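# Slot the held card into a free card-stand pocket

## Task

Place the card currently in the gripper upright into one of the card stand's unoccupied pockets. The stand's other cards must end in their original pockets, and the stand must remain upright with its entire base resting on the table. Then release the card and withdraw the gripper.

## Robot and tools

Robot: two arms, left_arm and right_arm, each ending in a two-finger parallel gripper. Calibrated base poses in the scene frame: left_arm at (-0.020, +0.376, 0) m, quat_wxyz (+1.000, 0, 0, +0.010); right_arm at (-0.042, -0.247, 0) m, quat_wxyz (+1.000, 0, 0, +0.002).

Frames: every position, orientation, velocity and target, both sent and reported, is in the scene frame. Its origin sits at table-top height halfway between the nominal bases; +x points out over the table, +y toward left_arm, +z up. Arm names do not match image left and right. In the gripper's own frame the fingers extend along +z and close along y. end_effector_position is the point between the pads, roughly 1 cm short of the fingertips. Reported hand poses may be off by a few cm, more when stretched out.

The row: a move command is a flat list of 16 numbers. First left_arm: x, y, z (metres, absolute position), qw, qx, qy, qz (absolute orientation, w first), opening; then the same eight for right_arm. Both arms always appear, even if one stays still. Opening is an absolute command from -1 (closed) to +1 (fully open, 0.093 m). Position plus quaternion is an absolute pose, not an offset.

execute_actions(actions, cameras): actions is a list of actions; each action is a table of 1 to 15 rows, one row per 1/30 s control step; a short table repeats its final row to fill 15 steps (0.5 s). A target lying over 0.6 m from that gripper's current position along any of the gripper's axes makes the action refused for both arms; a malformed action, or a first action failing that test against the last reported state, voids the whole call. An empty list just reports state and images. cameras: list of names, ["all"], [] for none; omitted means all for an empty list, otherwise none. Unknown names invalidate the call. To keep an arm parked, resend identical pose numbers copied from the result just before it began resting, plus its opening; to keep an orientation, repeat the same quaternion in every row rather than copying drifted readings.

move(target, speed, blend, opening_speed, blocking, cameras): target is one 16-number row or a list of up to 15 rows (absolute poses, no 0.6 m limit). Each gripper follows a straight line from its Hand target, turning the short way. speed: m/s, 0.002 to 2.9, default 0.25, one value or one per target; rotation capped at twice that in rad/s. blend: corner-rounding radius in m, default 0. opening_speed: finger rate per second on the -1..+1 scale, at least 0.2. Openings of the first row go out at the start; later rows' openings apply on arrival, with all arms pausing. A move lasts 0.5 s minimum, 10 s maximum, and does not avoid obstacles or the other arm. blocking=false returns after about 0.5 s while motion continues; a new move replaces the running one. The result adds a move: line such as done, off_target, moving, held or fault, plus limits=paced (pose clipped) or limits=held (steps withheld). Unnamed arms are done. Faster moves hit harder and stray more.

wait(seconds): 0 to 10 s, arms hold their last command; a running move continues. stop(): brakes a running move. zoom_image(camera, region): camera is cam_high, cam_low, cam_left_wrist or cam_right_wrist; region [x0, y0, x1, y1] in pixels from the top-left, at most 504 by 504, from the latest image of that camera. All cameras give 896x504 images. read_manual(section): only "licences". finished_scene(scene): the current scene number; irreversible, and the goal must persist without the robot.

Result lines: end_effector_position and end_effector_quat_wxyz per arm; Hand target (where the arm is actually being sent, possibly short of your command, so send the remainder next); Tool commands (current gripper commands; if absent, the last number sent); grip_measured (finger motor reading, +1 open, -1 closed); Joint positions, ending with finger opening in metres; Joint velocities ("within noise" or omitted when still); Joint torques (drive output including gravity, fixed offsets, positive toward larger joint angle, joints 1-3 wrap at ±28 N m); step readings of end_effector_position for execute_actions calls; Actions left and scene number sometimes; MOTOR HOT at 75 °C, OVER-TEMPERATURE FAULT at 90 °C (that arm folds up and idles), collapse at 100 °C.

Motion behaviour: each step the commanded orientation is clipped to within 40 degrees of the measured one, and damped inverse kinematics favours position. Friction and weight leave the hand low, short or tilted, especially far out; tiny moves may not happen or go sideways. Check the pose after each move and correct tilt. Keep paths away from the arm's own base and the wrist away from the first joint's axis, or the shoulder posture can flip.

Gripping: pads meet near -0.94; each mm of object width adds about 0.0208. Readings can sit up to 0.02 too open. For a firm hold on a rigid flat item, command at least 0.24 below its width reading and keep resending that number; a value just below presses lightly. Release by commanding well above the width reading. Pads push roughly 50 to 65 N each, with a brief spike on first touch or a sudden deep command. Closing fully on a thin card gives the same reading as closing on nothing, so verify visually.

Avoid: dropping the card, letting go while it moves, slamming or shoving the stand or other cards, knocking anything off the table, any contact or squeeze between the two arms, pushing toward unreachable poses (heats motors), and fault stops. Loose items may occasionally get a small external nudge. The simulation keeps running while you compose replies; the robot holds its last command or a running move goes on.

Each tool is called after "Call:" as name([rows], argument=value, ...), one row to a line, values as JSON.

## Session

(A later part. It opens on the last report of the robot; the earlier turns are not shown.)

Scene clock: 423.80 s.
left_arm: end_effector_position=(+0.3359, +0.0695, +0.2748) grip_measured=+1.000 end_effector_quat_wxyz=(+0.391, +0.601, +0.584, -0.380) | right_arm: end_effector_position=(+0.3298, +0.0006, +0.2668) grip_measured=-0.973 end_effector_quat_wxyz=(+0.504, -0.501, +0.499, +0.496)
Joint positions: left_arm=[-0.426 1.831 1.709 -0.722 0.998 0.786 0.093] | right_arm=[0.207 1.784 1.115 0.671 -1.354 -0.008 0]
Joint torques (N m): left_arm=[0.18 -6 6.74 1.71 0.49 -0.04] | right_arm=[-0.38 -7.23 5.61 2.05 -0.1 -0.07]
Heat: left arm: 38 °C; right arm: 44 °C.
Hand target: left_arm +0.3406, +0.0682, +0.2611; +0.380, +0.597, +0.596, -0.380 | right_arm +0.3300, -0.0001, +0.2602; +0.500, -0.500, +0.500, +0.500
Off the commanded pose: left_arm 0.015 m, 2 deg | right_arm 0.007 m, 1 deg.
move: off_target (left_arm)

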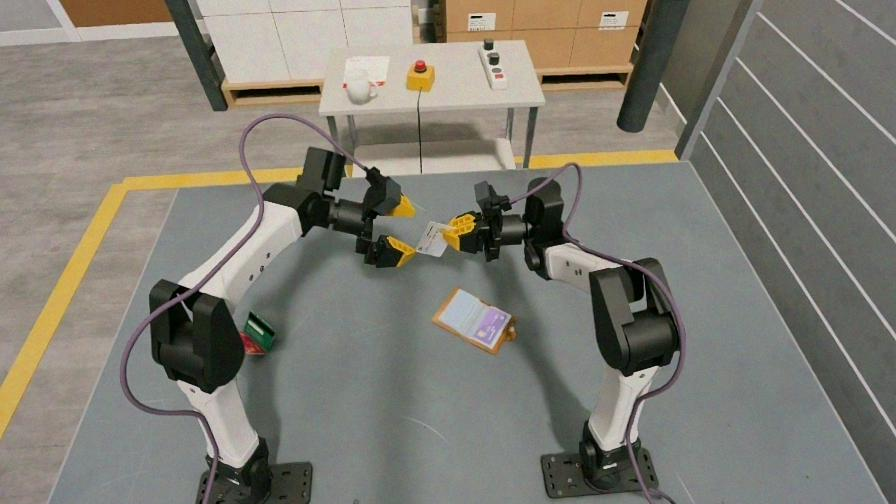

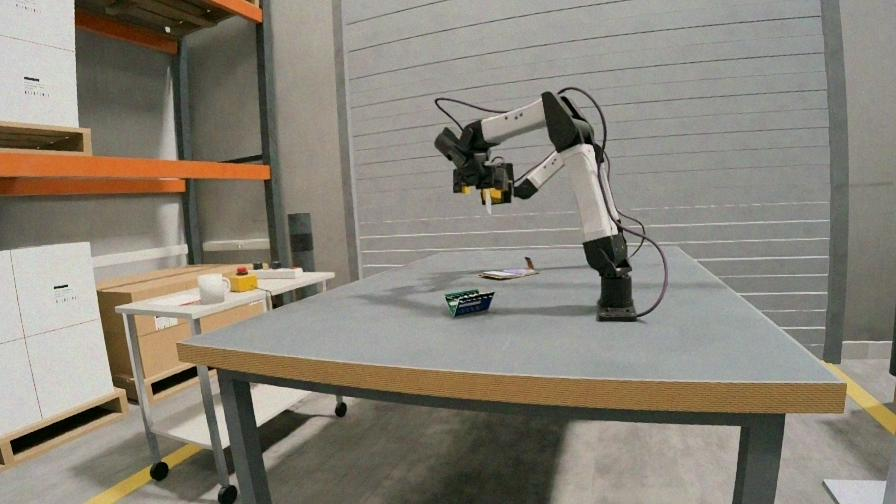

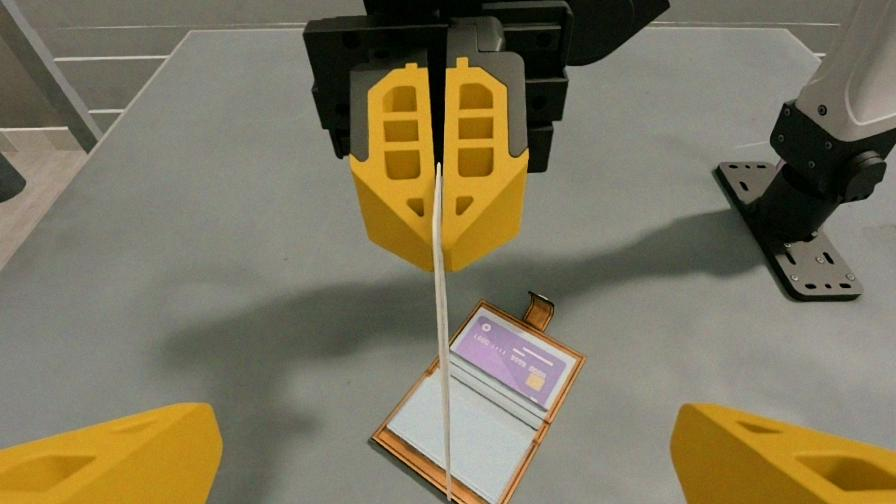

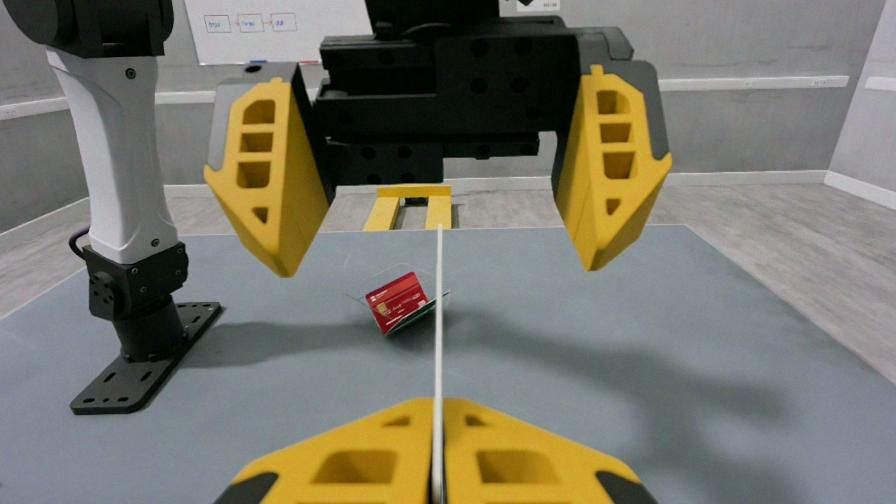

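Call:
move(target=[0.341, 0.056, 0.252, 0.380, 0.5964, 0.5964, -0.380, 1, 0.33, 0.0, 0.26, 0.5, -0.5, 0.5, 0.5, -1], cameras=["all"], speed=0.06)

Call:
zoom_image(camera="cam_high", region=[340, 180, 500, 280])

Scene clock: 449.43 s.
left_arm: end_effector_position=(+0.3366, +0.0582, +0.2666) grip_measured=+1.000 end_effector_quat_wxyz=(+0.392, +0.601, +0.584, -0.380) | right_arm: end_effector_position=(+0.3298, +0.0006, +0.2668) grip_measured=-0.973 end_effector_quat_wxyz=(+0.504, -0.501, +0.499, +0.496)
Joint positions: left_arm=[-0.452 1.839 1.68 -0.652 0.98 0.749 0.093] | right_arm=[0.207 1.784 1.115 0.671 -1.354 -0.008 0]
Joint torques (N m): left_arm=[0.03 -5.98 6.8 1.79 0.49 -0.02] | right_arm=[-0.38 -7.24 5.6 2.05 -0.1 -0.07]
Heat: left arm: 38 °C; right arm: 44 °C.
Hand target: left_arm +0.3406, +0.0563, +0.2521; +0.380, +0.597, +0.596, -0.380 | right_arm +0.3300, -0.0001, +0.2601; +0.500, -0.500, +0.500, +0.500
Off the commanded pose: left_arm 0.015 m, 2 deg | right_arm 0.007 m, 1 deg.
move: off_target (left_arm)

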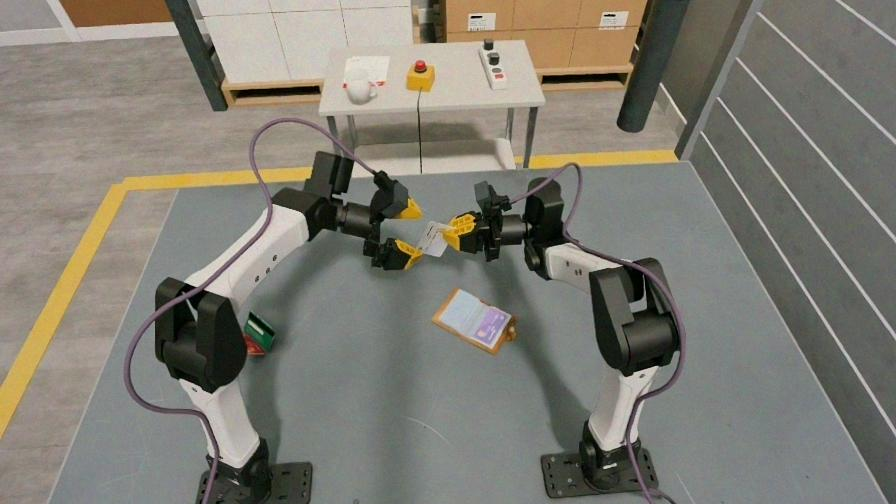

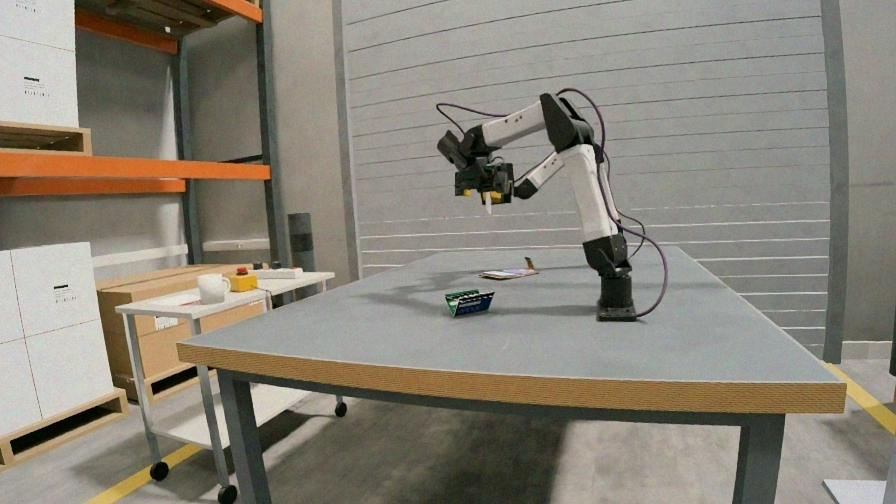

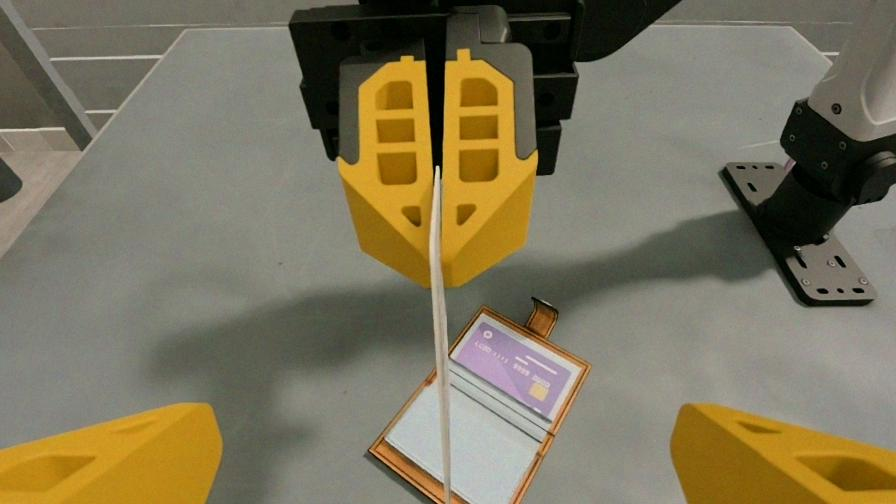

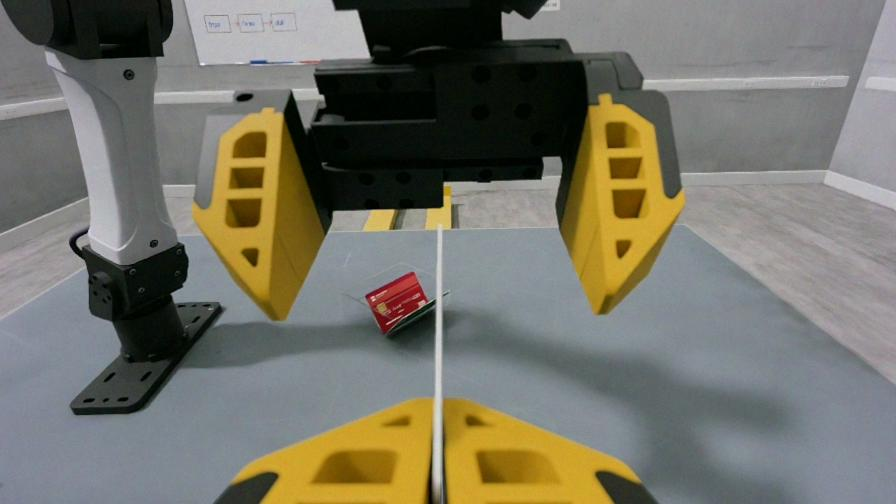

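Scaled by 3.150 from the camera's 896x504 image, which has a finer 1280x720 frame.

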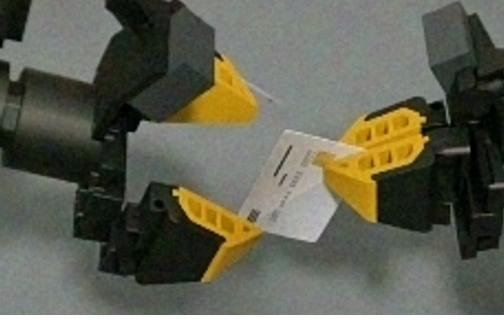

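Call:
move(target=[0.342, 0.044, 0.252, 0.380, 0.5964, 0.5964, -0.380, 1, 0.33, 0.0, 0.26, 0.5, -0.5, 0.5, 0.5, -1], cameras=["all"], speed=0.06)

Call:
zoom_image(camera="cam_high", region=[340, 180, 500, 280])

Call:
zoom_image(camera="cam_left_wrist", region=[350, 150, 550, 500])

Scene clock: 456.73 s.
left_arm: end_effector_position=(+0.3360, +0.0471, +0.2600) grip_measured=+1.000 end_effector_quat_wxyz=(+0.385, +0.600, +0.588, -0.383) | right_arm: end_effector_position=(+0.3298, +0.0006, +0.2668) grip_measured=-0.973 end_effector_quat_wxyz=(+0.504, -0.501, +0.499, +0.496)
Joint positions: left_arm=[-0.478 1.858 1.68 -0.625 0.962 0.716 0.093] | right_arm=[0.207 1.784 1.115 0.671 -1.354 -0.008 0]
Joint torques (N m): left_arm=[0.05 -6.12 8.54 1.81 0.38 0.02] | right_arm=[-0.38 -7.24 5.61 2.05 -0.1 -0.07]
Heat: left arm: 38 °C; right arm: 44 °C.
Hand target: left_arm +0.3417, +0.0442, +0.2519; +0.380, +0.596, +0.596, -0.380 | right_arm +0.3300, -0.0001, +0.2602; +0.500, -0.500, +0.500, +0.500
Off the commanded pose: left_arm 0.011 m, 1 deg | right_arm 0.007 m, 1 deg.
move: off_target (left_arm)

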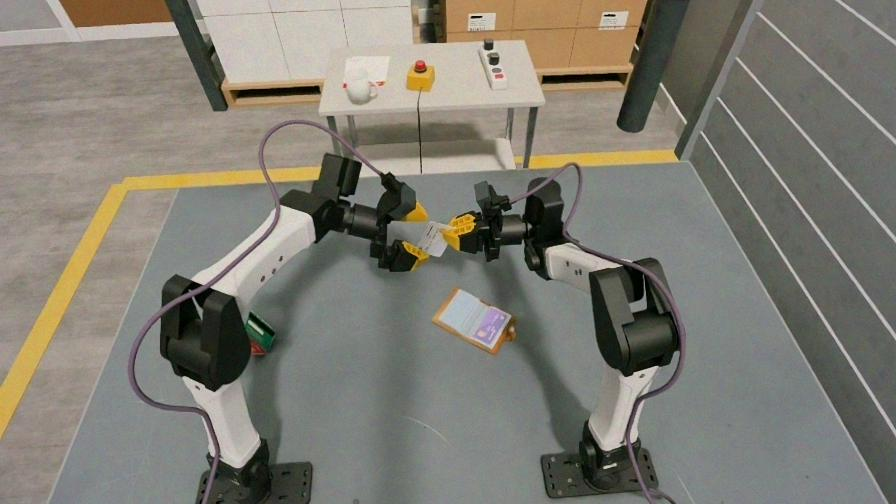

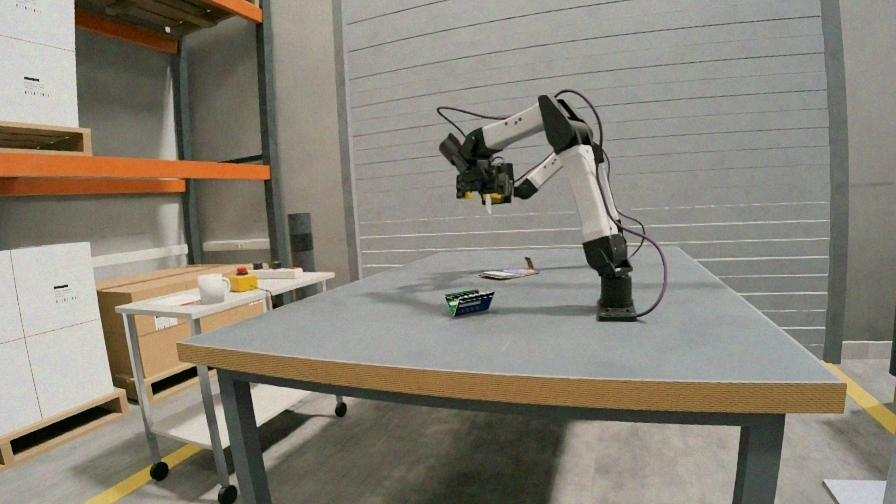

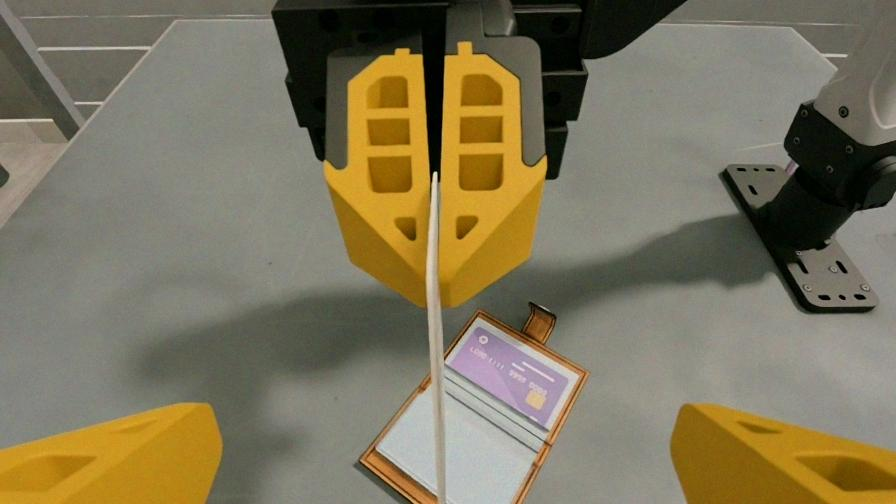

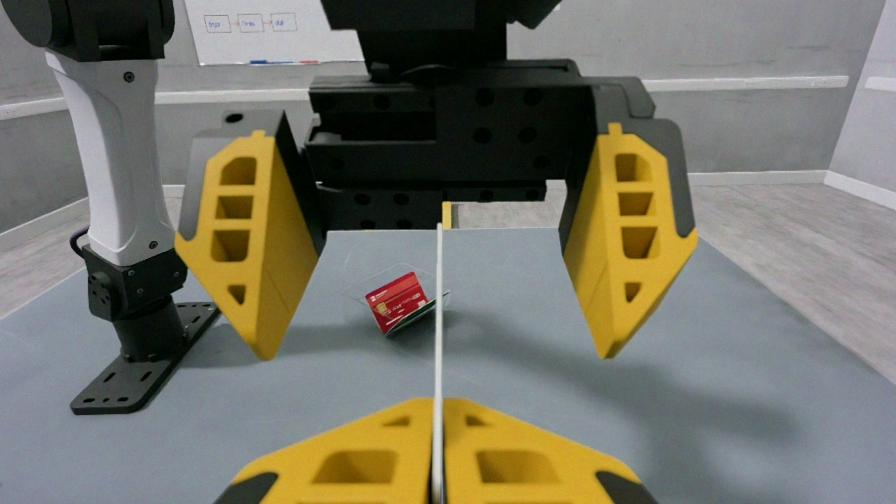

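Scaled by 3.150 from the camera's 896x504 image, which has a finer 1280x720 frame.

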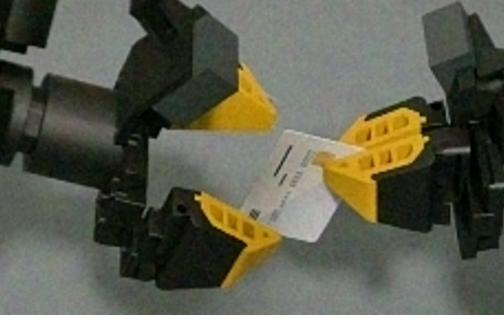

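Scaled by 1.440 from the camera's 896x504 image, which has a finer 1280x720 frame.

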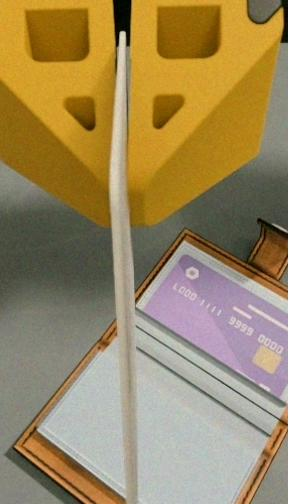

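Call:
move(target=[0.346, 0.044, 0.252, 0.380, 0.5964, 0.5964, -0.380, 1, 0.33, 0.0, 0.26, 0.5, -0.5, 0.5, 0.5, -1], cameras=["cam_left_wrist", "cam_high", "cam_right_wrist"], speed=0.05)

Call:
zoom_image(camera="cam_left_wrist", region=[350, 150, 550, 500])

Scene clock: 473.70 s.
left_arm: end_effector_position=(+0.3389, +0.0458, +0.2570) grip_measured=+1.000 end_effector_quat_wxyz=(+0.383, +0.599, +0.590, -0.383) | right_arm: end_effector_position=(+0.3298, +0.0006, +0.2668) grip_measured=-0.973 end_effector_quat_wxyz=(+0.504, -0.501, +0.499, +0.496)
Joint positions: left_arm=[-0.478 1.872 1.689 -0.624 0.961 0.715 0.093] | right_arm=[0.207 1.784 1.115 0.671 -1.354 -0.008 0]
Joint torques (N m): left_arm=[0.42 -6.17 9.59 1.7 0.48 0.02] | right_arm=[-0.38 -7.24 5.59 2.05 -0.1 -0.07]
Heat: left arm: 38 °C; right arm: 44 °C.
Hand target: left_arm +0.3457, +0.0442, +0.2519; +0.380, +0.596, +0.596, -0.380 | right_arm +0.3300, -0.0001, +0.2602; +0.500, -0.500, +0.500, +0.500
Off the commanded pose: left_arm 0.009 m, 1 deg | right_arm 0.007 m, 1 deg.
move: done
Images, in order (width x height): cam_high 896x504, cam_left_wrist 896x504, cam_right_wrist 896x504.

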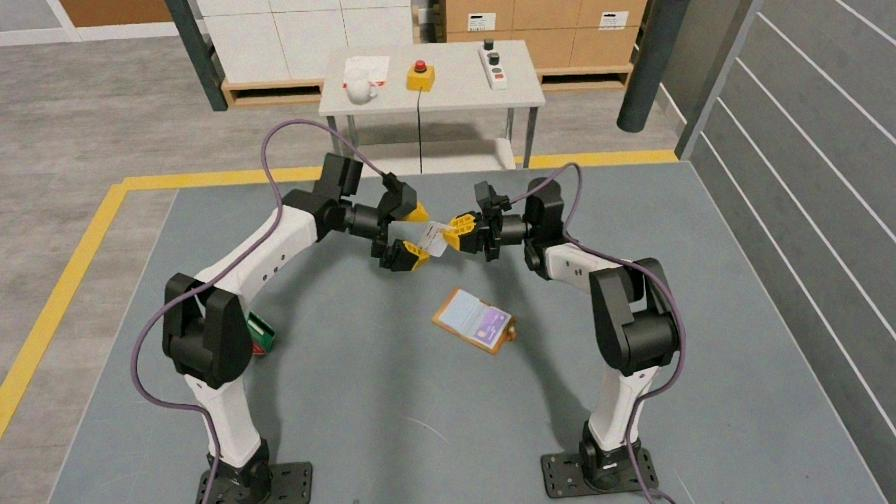

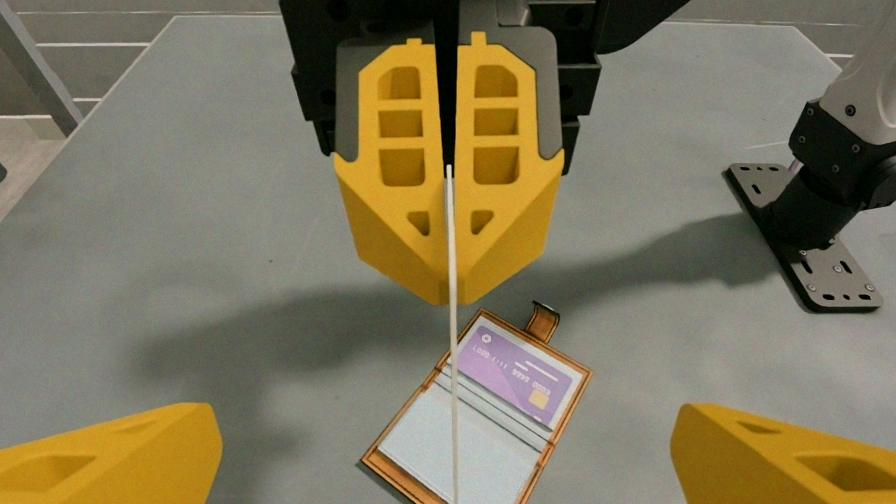

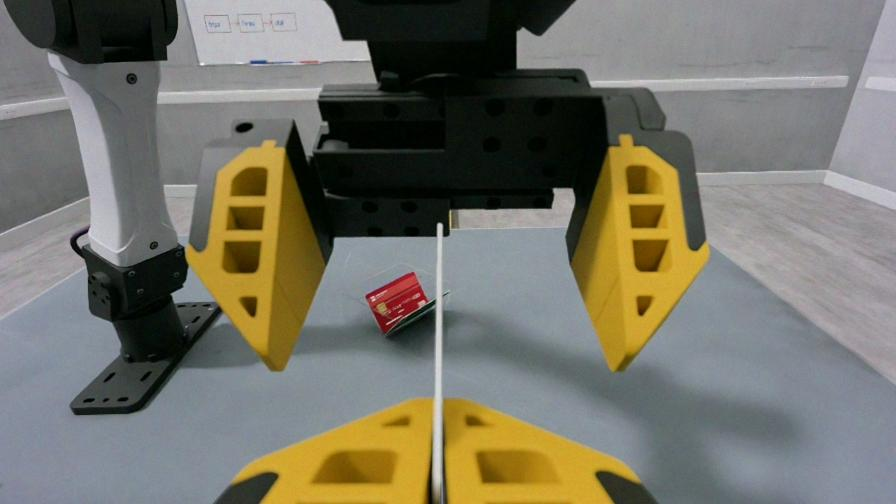

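Scaled by 1.440 from the camera's 896x504 image, which has a finer 1280x720 frame.

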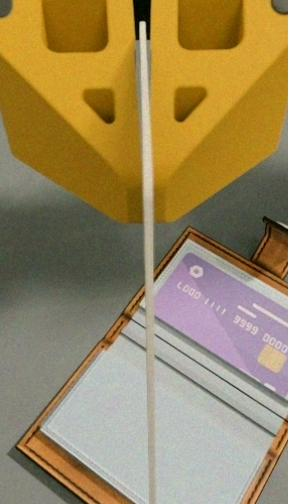

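Call:
move(target=[0.346, 0.044, 0.252, 0.380, 0.5964, 0.5964, -0.380, -0.78, 0.33, 0.0, 0.26, 0.5, -0.5, 0.5, 0.5, -1], cameras=["cam_left_wrist", "cam_high", "cam_right_wrist"], opening_speed=1.0)

Call:
zoom_image(camera="cam_left_wrist", region=[350, 150, 550, 500])

Call:
zoom_image(camera="cam_high", region=[340, 180, 500, 280])

Scene clock: 487.20 s.
left_arm: end_effector_position=(+0.3389, +0.0458, +0.2570) grip_measured=-0.778 end_effector_quat_wxyz=(+0.383, +0.599, +0.590, -0.383) | right_arm: end_effector_position=(+0.3298, +0.0006, +0.2668) grip_measured=-0.973 end_effector_quat_wxyz=(+0.504, -0.501, +0.499, +0.496)
Joint positions: left_arm=[-0.478 1.872 1.689 -0.624 0.961 0.715 0.008] | right_arm=[0.207 1.784 1.115 0.671 -1.354 -0.008 0]
Joint torques (N m): left_arm=[0.42 -6.17 9.59 1.7 0.48 0.02] | right_arm=[-0.38 -7.24 5.6 2.05 -0.1 -0.07]
Heat: left arm: 40 °C; right arm: 44 °C.
Hand target: left_arm +0.3457, +0.0442, +0.2519; +0.380, +0.596, +0.596, -0.380 | right_arm +0.3300, -0.0001, +0.2601; +0.500, -0.500, +0.500, +0.500
Off the commanded pose: left_arm 0.009 m, 1 deg | right_arm 0.007 m, 1 deg.
move: done
Images, in order (width x height): cam_high 896x504, cam_left_wrist 896x504, cam_right_wrist 896x504.

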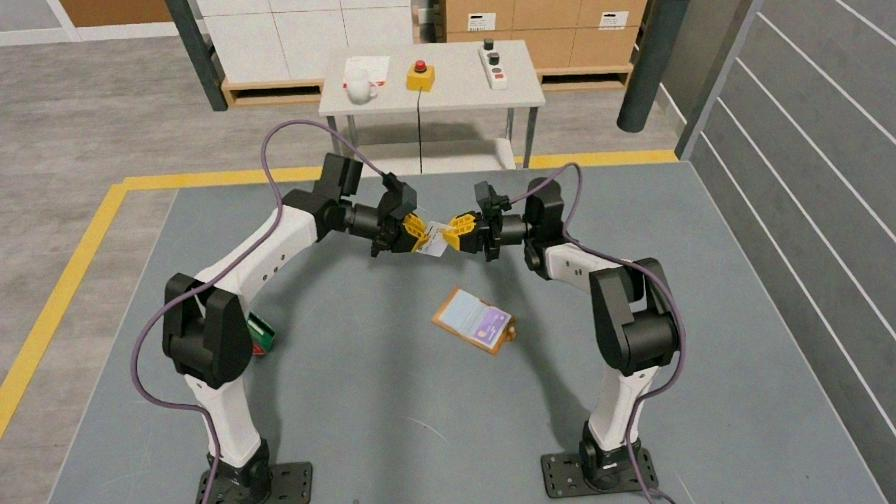

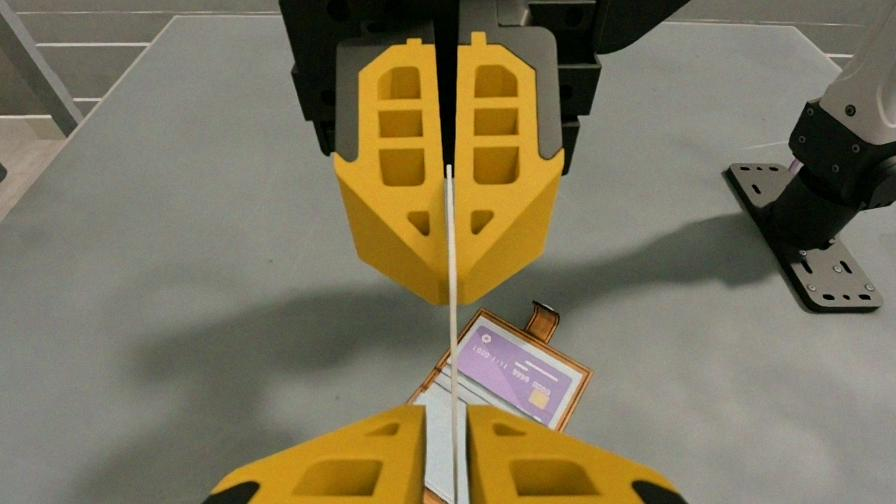

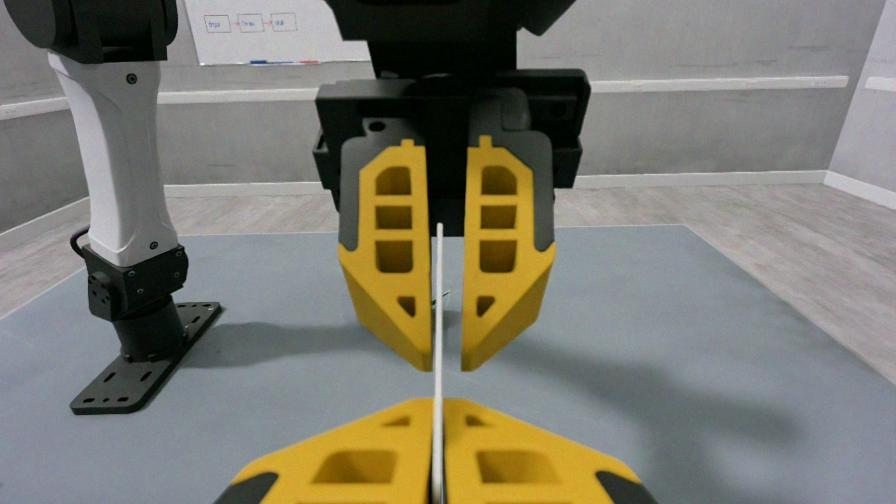

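Scaled by 1.440 from the camera's 896x504 image, which has a finer 1280x720 frame.

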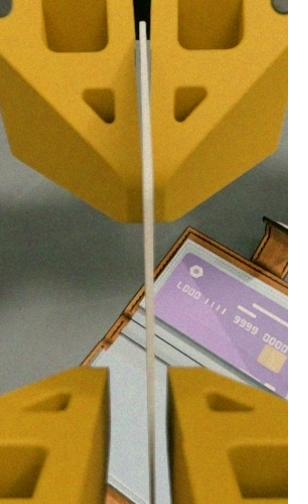

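Scaled by 3.150 from the camera's 896x504 image, which has a finer 1280x720 frame.

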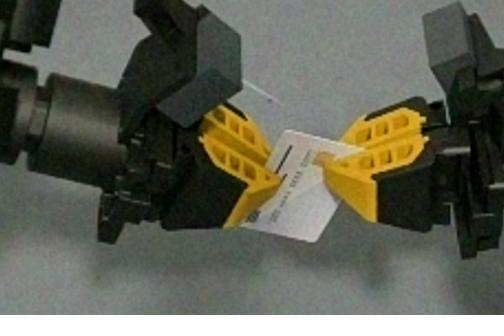

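Call:
move(target=[0.3425, 0.044, 0.252, 0.380, 0.5964, 0.5964, -0.380, -0.78, 0.33, 0.0, 0.26, 0.5, -0.5, 0.5, 0.5, -1], cameras=["cam_left_wrist"], speed=0.03)

Call:
zoom_image(camera="cam_left_wrist", region=[350, 150, 550, 500])

Scene clock: 493.03 s.
left_arm: end_effector_position=(+0.3389, +0.0458, +0.2570) grip_measured=-0.778 end_effector_quat_wxyz=(+0.383, +0.599, +0.590, -0.383) | right_arm: end_effector_position=(+0.3298, +0.0006, +0.2668) grip_measured=-0.973 end_effector_quat_wxyz=(+0.504, -0.501, +0.499, +0.496)
Joint positions: left_arm=[-0.478 1.872 1.689 -0.624 0.961 0.715 0.008] | right_arm=[0.207 1.784 1.115 0.671 -1.354 -0.008 0]
Joint torques (N m): left_arm=[0.08 -7.15 8.05 1.78 0.45 -0.02] | right_arm=[-0.38 -7.24 5.59 2.05 -0.1 -0.08]
Heat: left arm: 41 °C; right arm: 44 °C.
Hand target: left_arm +0.3423, +0.0441, +0.2520; +0.380, +0.596, +0.596, -0.380 | right_arm +0.3300, -0.0001, +0.2601; +0.500, -0.500, +0.500, +0.500
Off the commanded pose: left_arm 0.006 m, 1 deg | right_arm 0.007 m, 1 deg.
move: done
Images, in order (width x height): cam_left_wrist 896x504.

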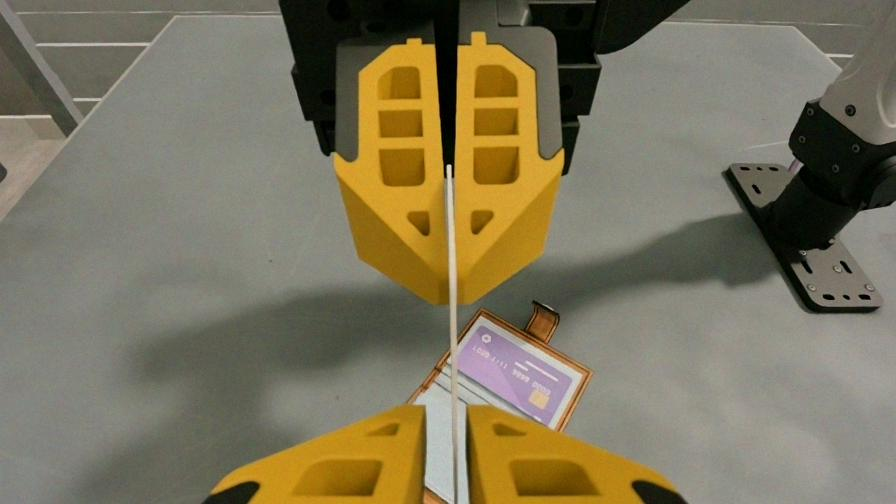

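Scaled by 1.440 from the camera's 896x504 image, which has a finer 1280x720 frame.

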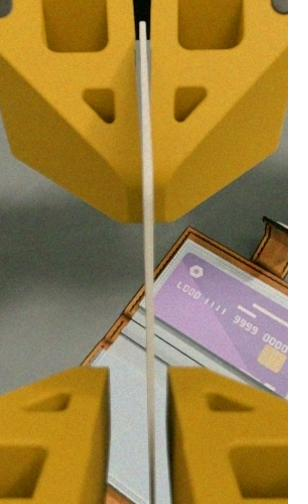

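Call:
move(target=[0.3385, 0.044, 0.252, 0.380, 0.5964, 0.5964, -0.380, -1, 0.33, 0.0, 0.26, 0.5, -0.5, 0.5, 0.5, -1], cameras=["cam_left_wrist","cam_right_wrist","cam_high"], opening_speed=0.2)

Call:
zoom_image(camera="cam_left_wrist", region=[350, 150, 550, 500])

Call:
zoom_image(camera="cam_high", region=[340, 180, 500, 280])

Scene clock: 499.77 s.
left_arm: end_effector_position=(+0.3382, +0.0448, +0.2552) grip_measured=-0.987 end_effector_quat_wxyz=(+0.380, +0.596, +0.594, -0.385) | right_arm: end_effector_position=(+0.3301, +0.0006, +0.2668) grip_measured=-0.973 end_effector_quat_wxyz=(+0.505, -0.501, +0.499, +0.496)
Joint positions: left_arm=[-0.481 1.872 1.683 -0.619 0.959 0.703 0] | right_arm=[0.207 1.784 1.115 0.672 -1.352 -0.008 0]
Joint torques (N m): left_arm=[-0.03 -8.29 6.75 1.82 0.44 0.05] | right_arm=[-0.38 -7.24 5.6 2.05 -0.12 -0.07]
Heat: left arm: 41 °C; right arm: 44 °C.
Hand target: left_arm +0.3385, +0.0441, +0.2520; +0.380, +0.596, +0.596, -0.380 | right_arm +0.3300, +0.0000, +0.2602; +0.500, -0.500, +0.500, +0.500
Off the commanded pose: left_arm 0.003 m, 1 deg | right_arm 0.007 m, 1 deg.
move: done
Images, in order (width x height): cam_high 896x504, cam_left_wrist 896x504, cam_right_wrist 896x504.

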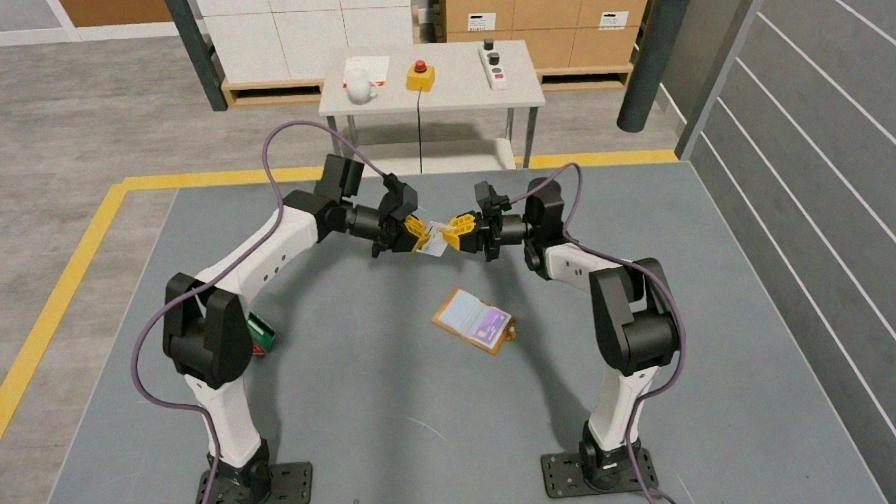

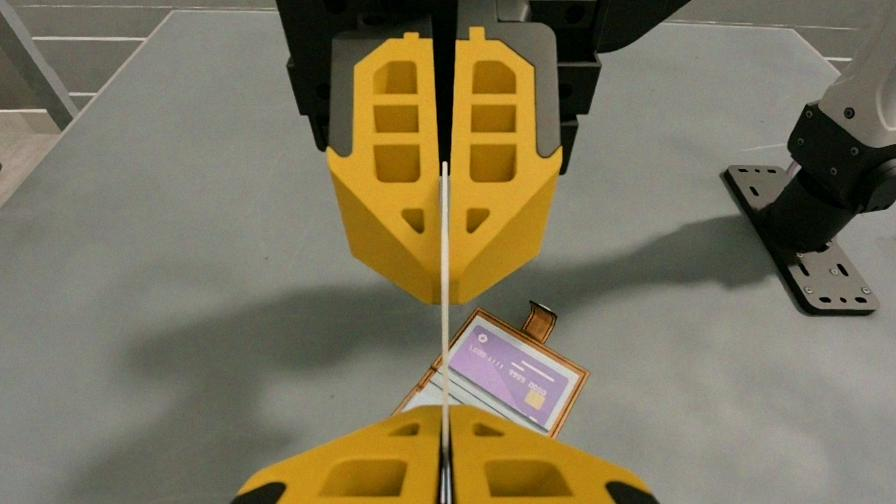

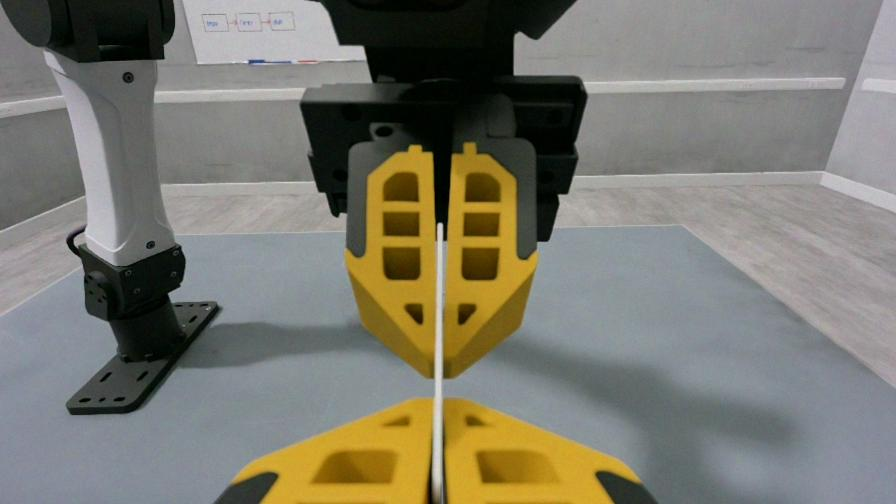

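Scaled by 1.440 from the camera's 896x504 image, which has a finer 1280x720 frame.

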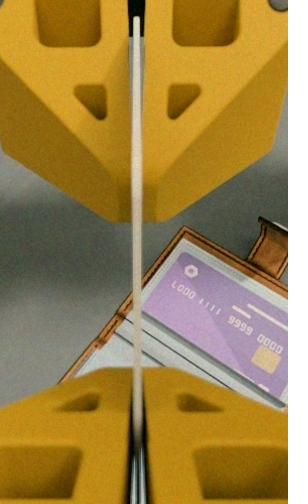

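Scaled by 3.150 from the camera's 896x504 image, which has a finer 1280x720 frame.

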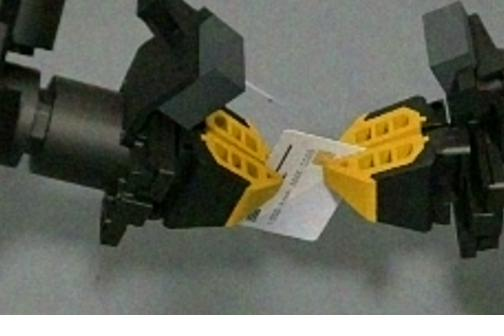

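Call:
move([
  [0.3385, 0.044, 0.252, 0.380, 0.5964, 0.5964, -0.380, -1, 0.33, 0.0, 0.26, 0.5, -0.5, 0.5, 0.5, -0.4],
], cameras=["cam_left_wrist","cam_right_wrist","cam_high"], opening_speed=0.5)

Scene clock: 504.67 s.
left_arm: end_effector_position=(+0.3385, +0.0447, +0.2554) grip_measured=-0.987 end_effector_quat_wxyz=(+0.380, +0.596, +0.593, -0.385) | right_arm: end_effector_position=(+0.3299, +0.0006, +0.2668) grip_measured=-0.402 end_effector_quat_wxyz=(+0.504, -0.501, +0.499, +0.496)
Joint positions: left_arm=[-0.481 1.872 1.683 -0.617 0.958 0.703 0] | right_arm=[0.207 1.784 1.115 0.672 -1.353 -0.008 0.026]
Joint torques (N m): left_arm=[-0.03 -8.29 6.75 1.8 0.45 0.05] | right_arm=[-0.38 -7.24 5.6 2.05 -0.1 -0.07]
Heat: left arm: 41 °C; right arm: 44 °C.
Hand target: left_arm +0.3385, +0.0440, +0.2521; +0.380, +0.596, +0.596, -0.380 | right_arm +0.3300, -0.0001, +0.2601; +0.500, -0.500, +0.500, +0.500
Off the commanded pose: left_arm 0.003 m, 1 deg | right_arm 0.007 m, 1 deg.
move: done
Images, in order (width x height): cam_high 896x504, cam_left_wrist 896x504, cam_right_wrist 896x504.

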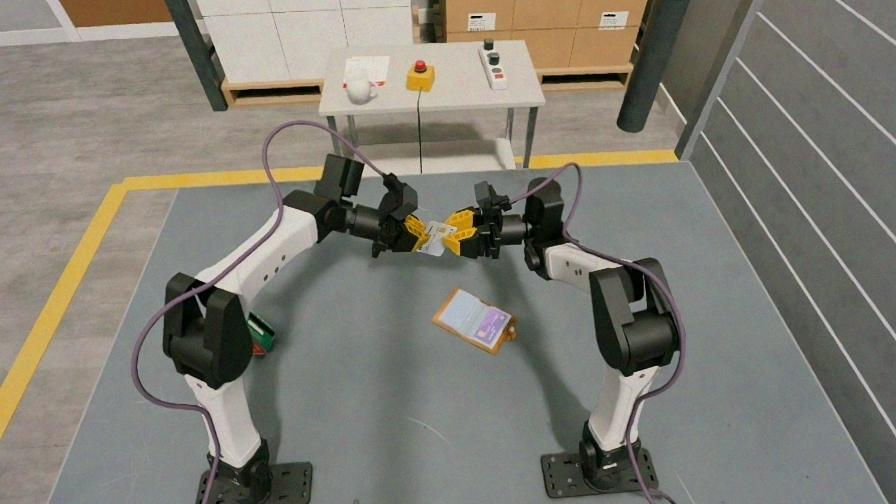

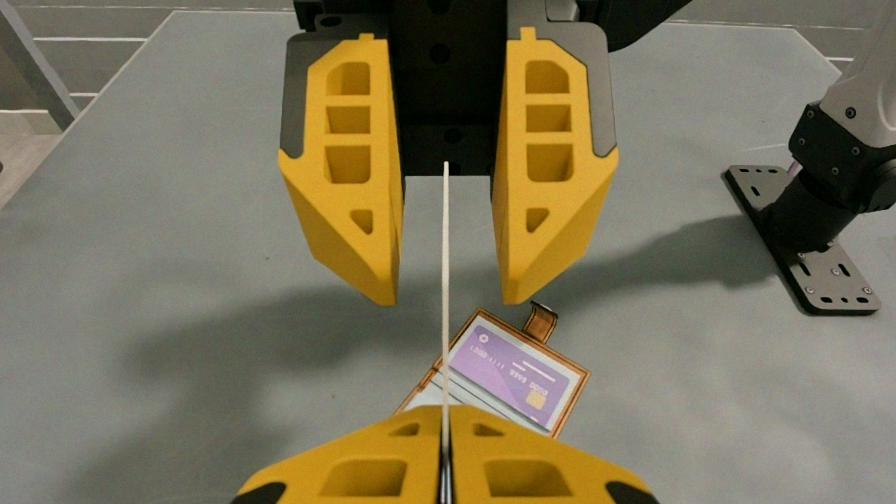

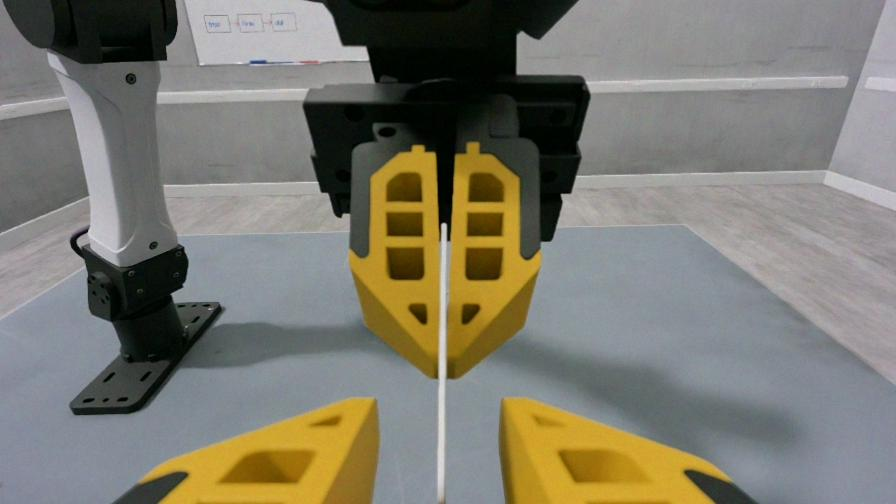

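Call:
move([
  [0.3385, 0.044, 0.252, 0.380, 0.5964, 0.5964, -0.380, -1, 0.33, -0.10, 0.26, 0.5, -0.5, 0.5, 0.5, -0.4],
  [0.30, 0.30, 0.29, 0.2549, 0.168, 0.9514, -0.045, -1, 0.27, -0.25, 0.26, 0.5, 0, 0.866, 0, -0.4],
  [0.249, 0.473, 0.21, 0, -0.4067, 0.9135, 0, -1, 0.27, -0.25, 0.26, 0.5, 0, 0.866, 0, -0.4],
], blend=[0, 0.03, 0], cameras=["all"])

Scene clock: 522.63 s.
left_arm: end_effector_position=(+0.2533, +0.4717, +0.2168) grip_measured=-0.987 end_effector_quat_wxyz=(+0.051, -0.398, +0.916, -0.009) | right_arm: end_effector_position=(+0.2690, -0.2506, +0.2422) grip_measured=-0.402 end_effector_quat_wxyz=(+0.483, -0.002, +0.875, +0.000)
Joint positions: left_arm=[0.322 1.59 1.675 -1.551 0.01 -0.479 0] | right_arm=[-0.026 0.912 0.868 -0.518 -0.021 -0.015 0.026]
Joint torques (N m): left_arm=[0.59 -3.59 5.74 0.58 -0.02 -0.06] | right_arm=[0.36 -2.03 9.77 2.34 0.09 -0.03]
Heat: left arm: 40 °C; right arm: 44 °C.
Hand target: left_arm +0.2490, +0.4730, +0.2096; +0.031, -0.406, +0.913, -0.002 | right_arm +0.2697, -0.2501, +0.2598; +0.500, +0.000, +0.866, +0.000
Off the commanded pose: left_arm 0.008 m, 6 deg | right_arm 0.018 m, 2 deg.
joint sent to its limit (left arm) — joint 4 (wrist pitch), lower limit. The joint targets are off in orientation, not in position.
move: off_target (left_arm, right_arm)

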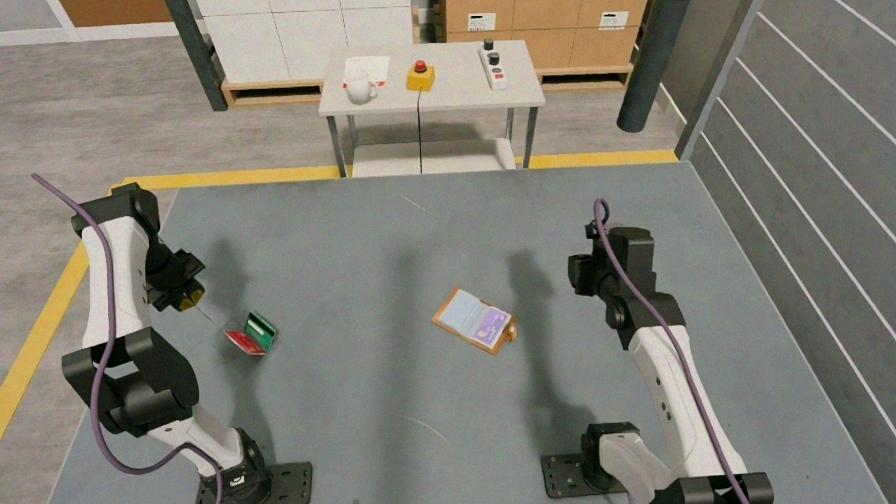

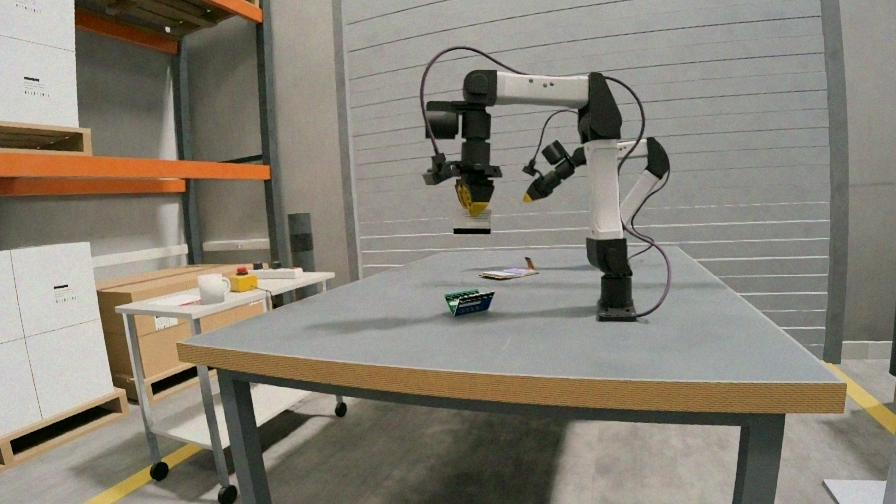

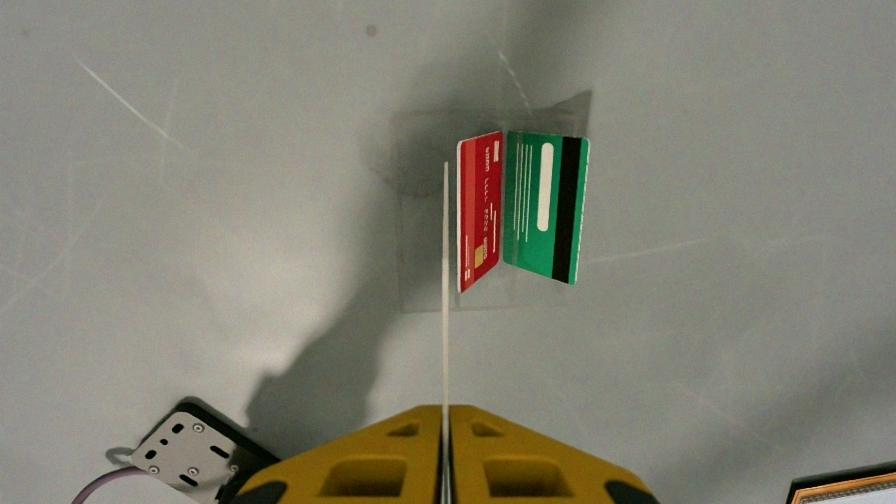

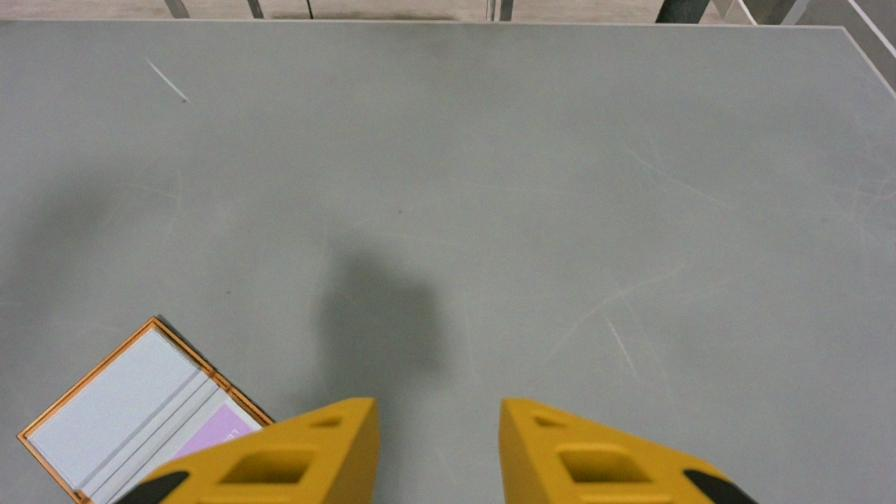

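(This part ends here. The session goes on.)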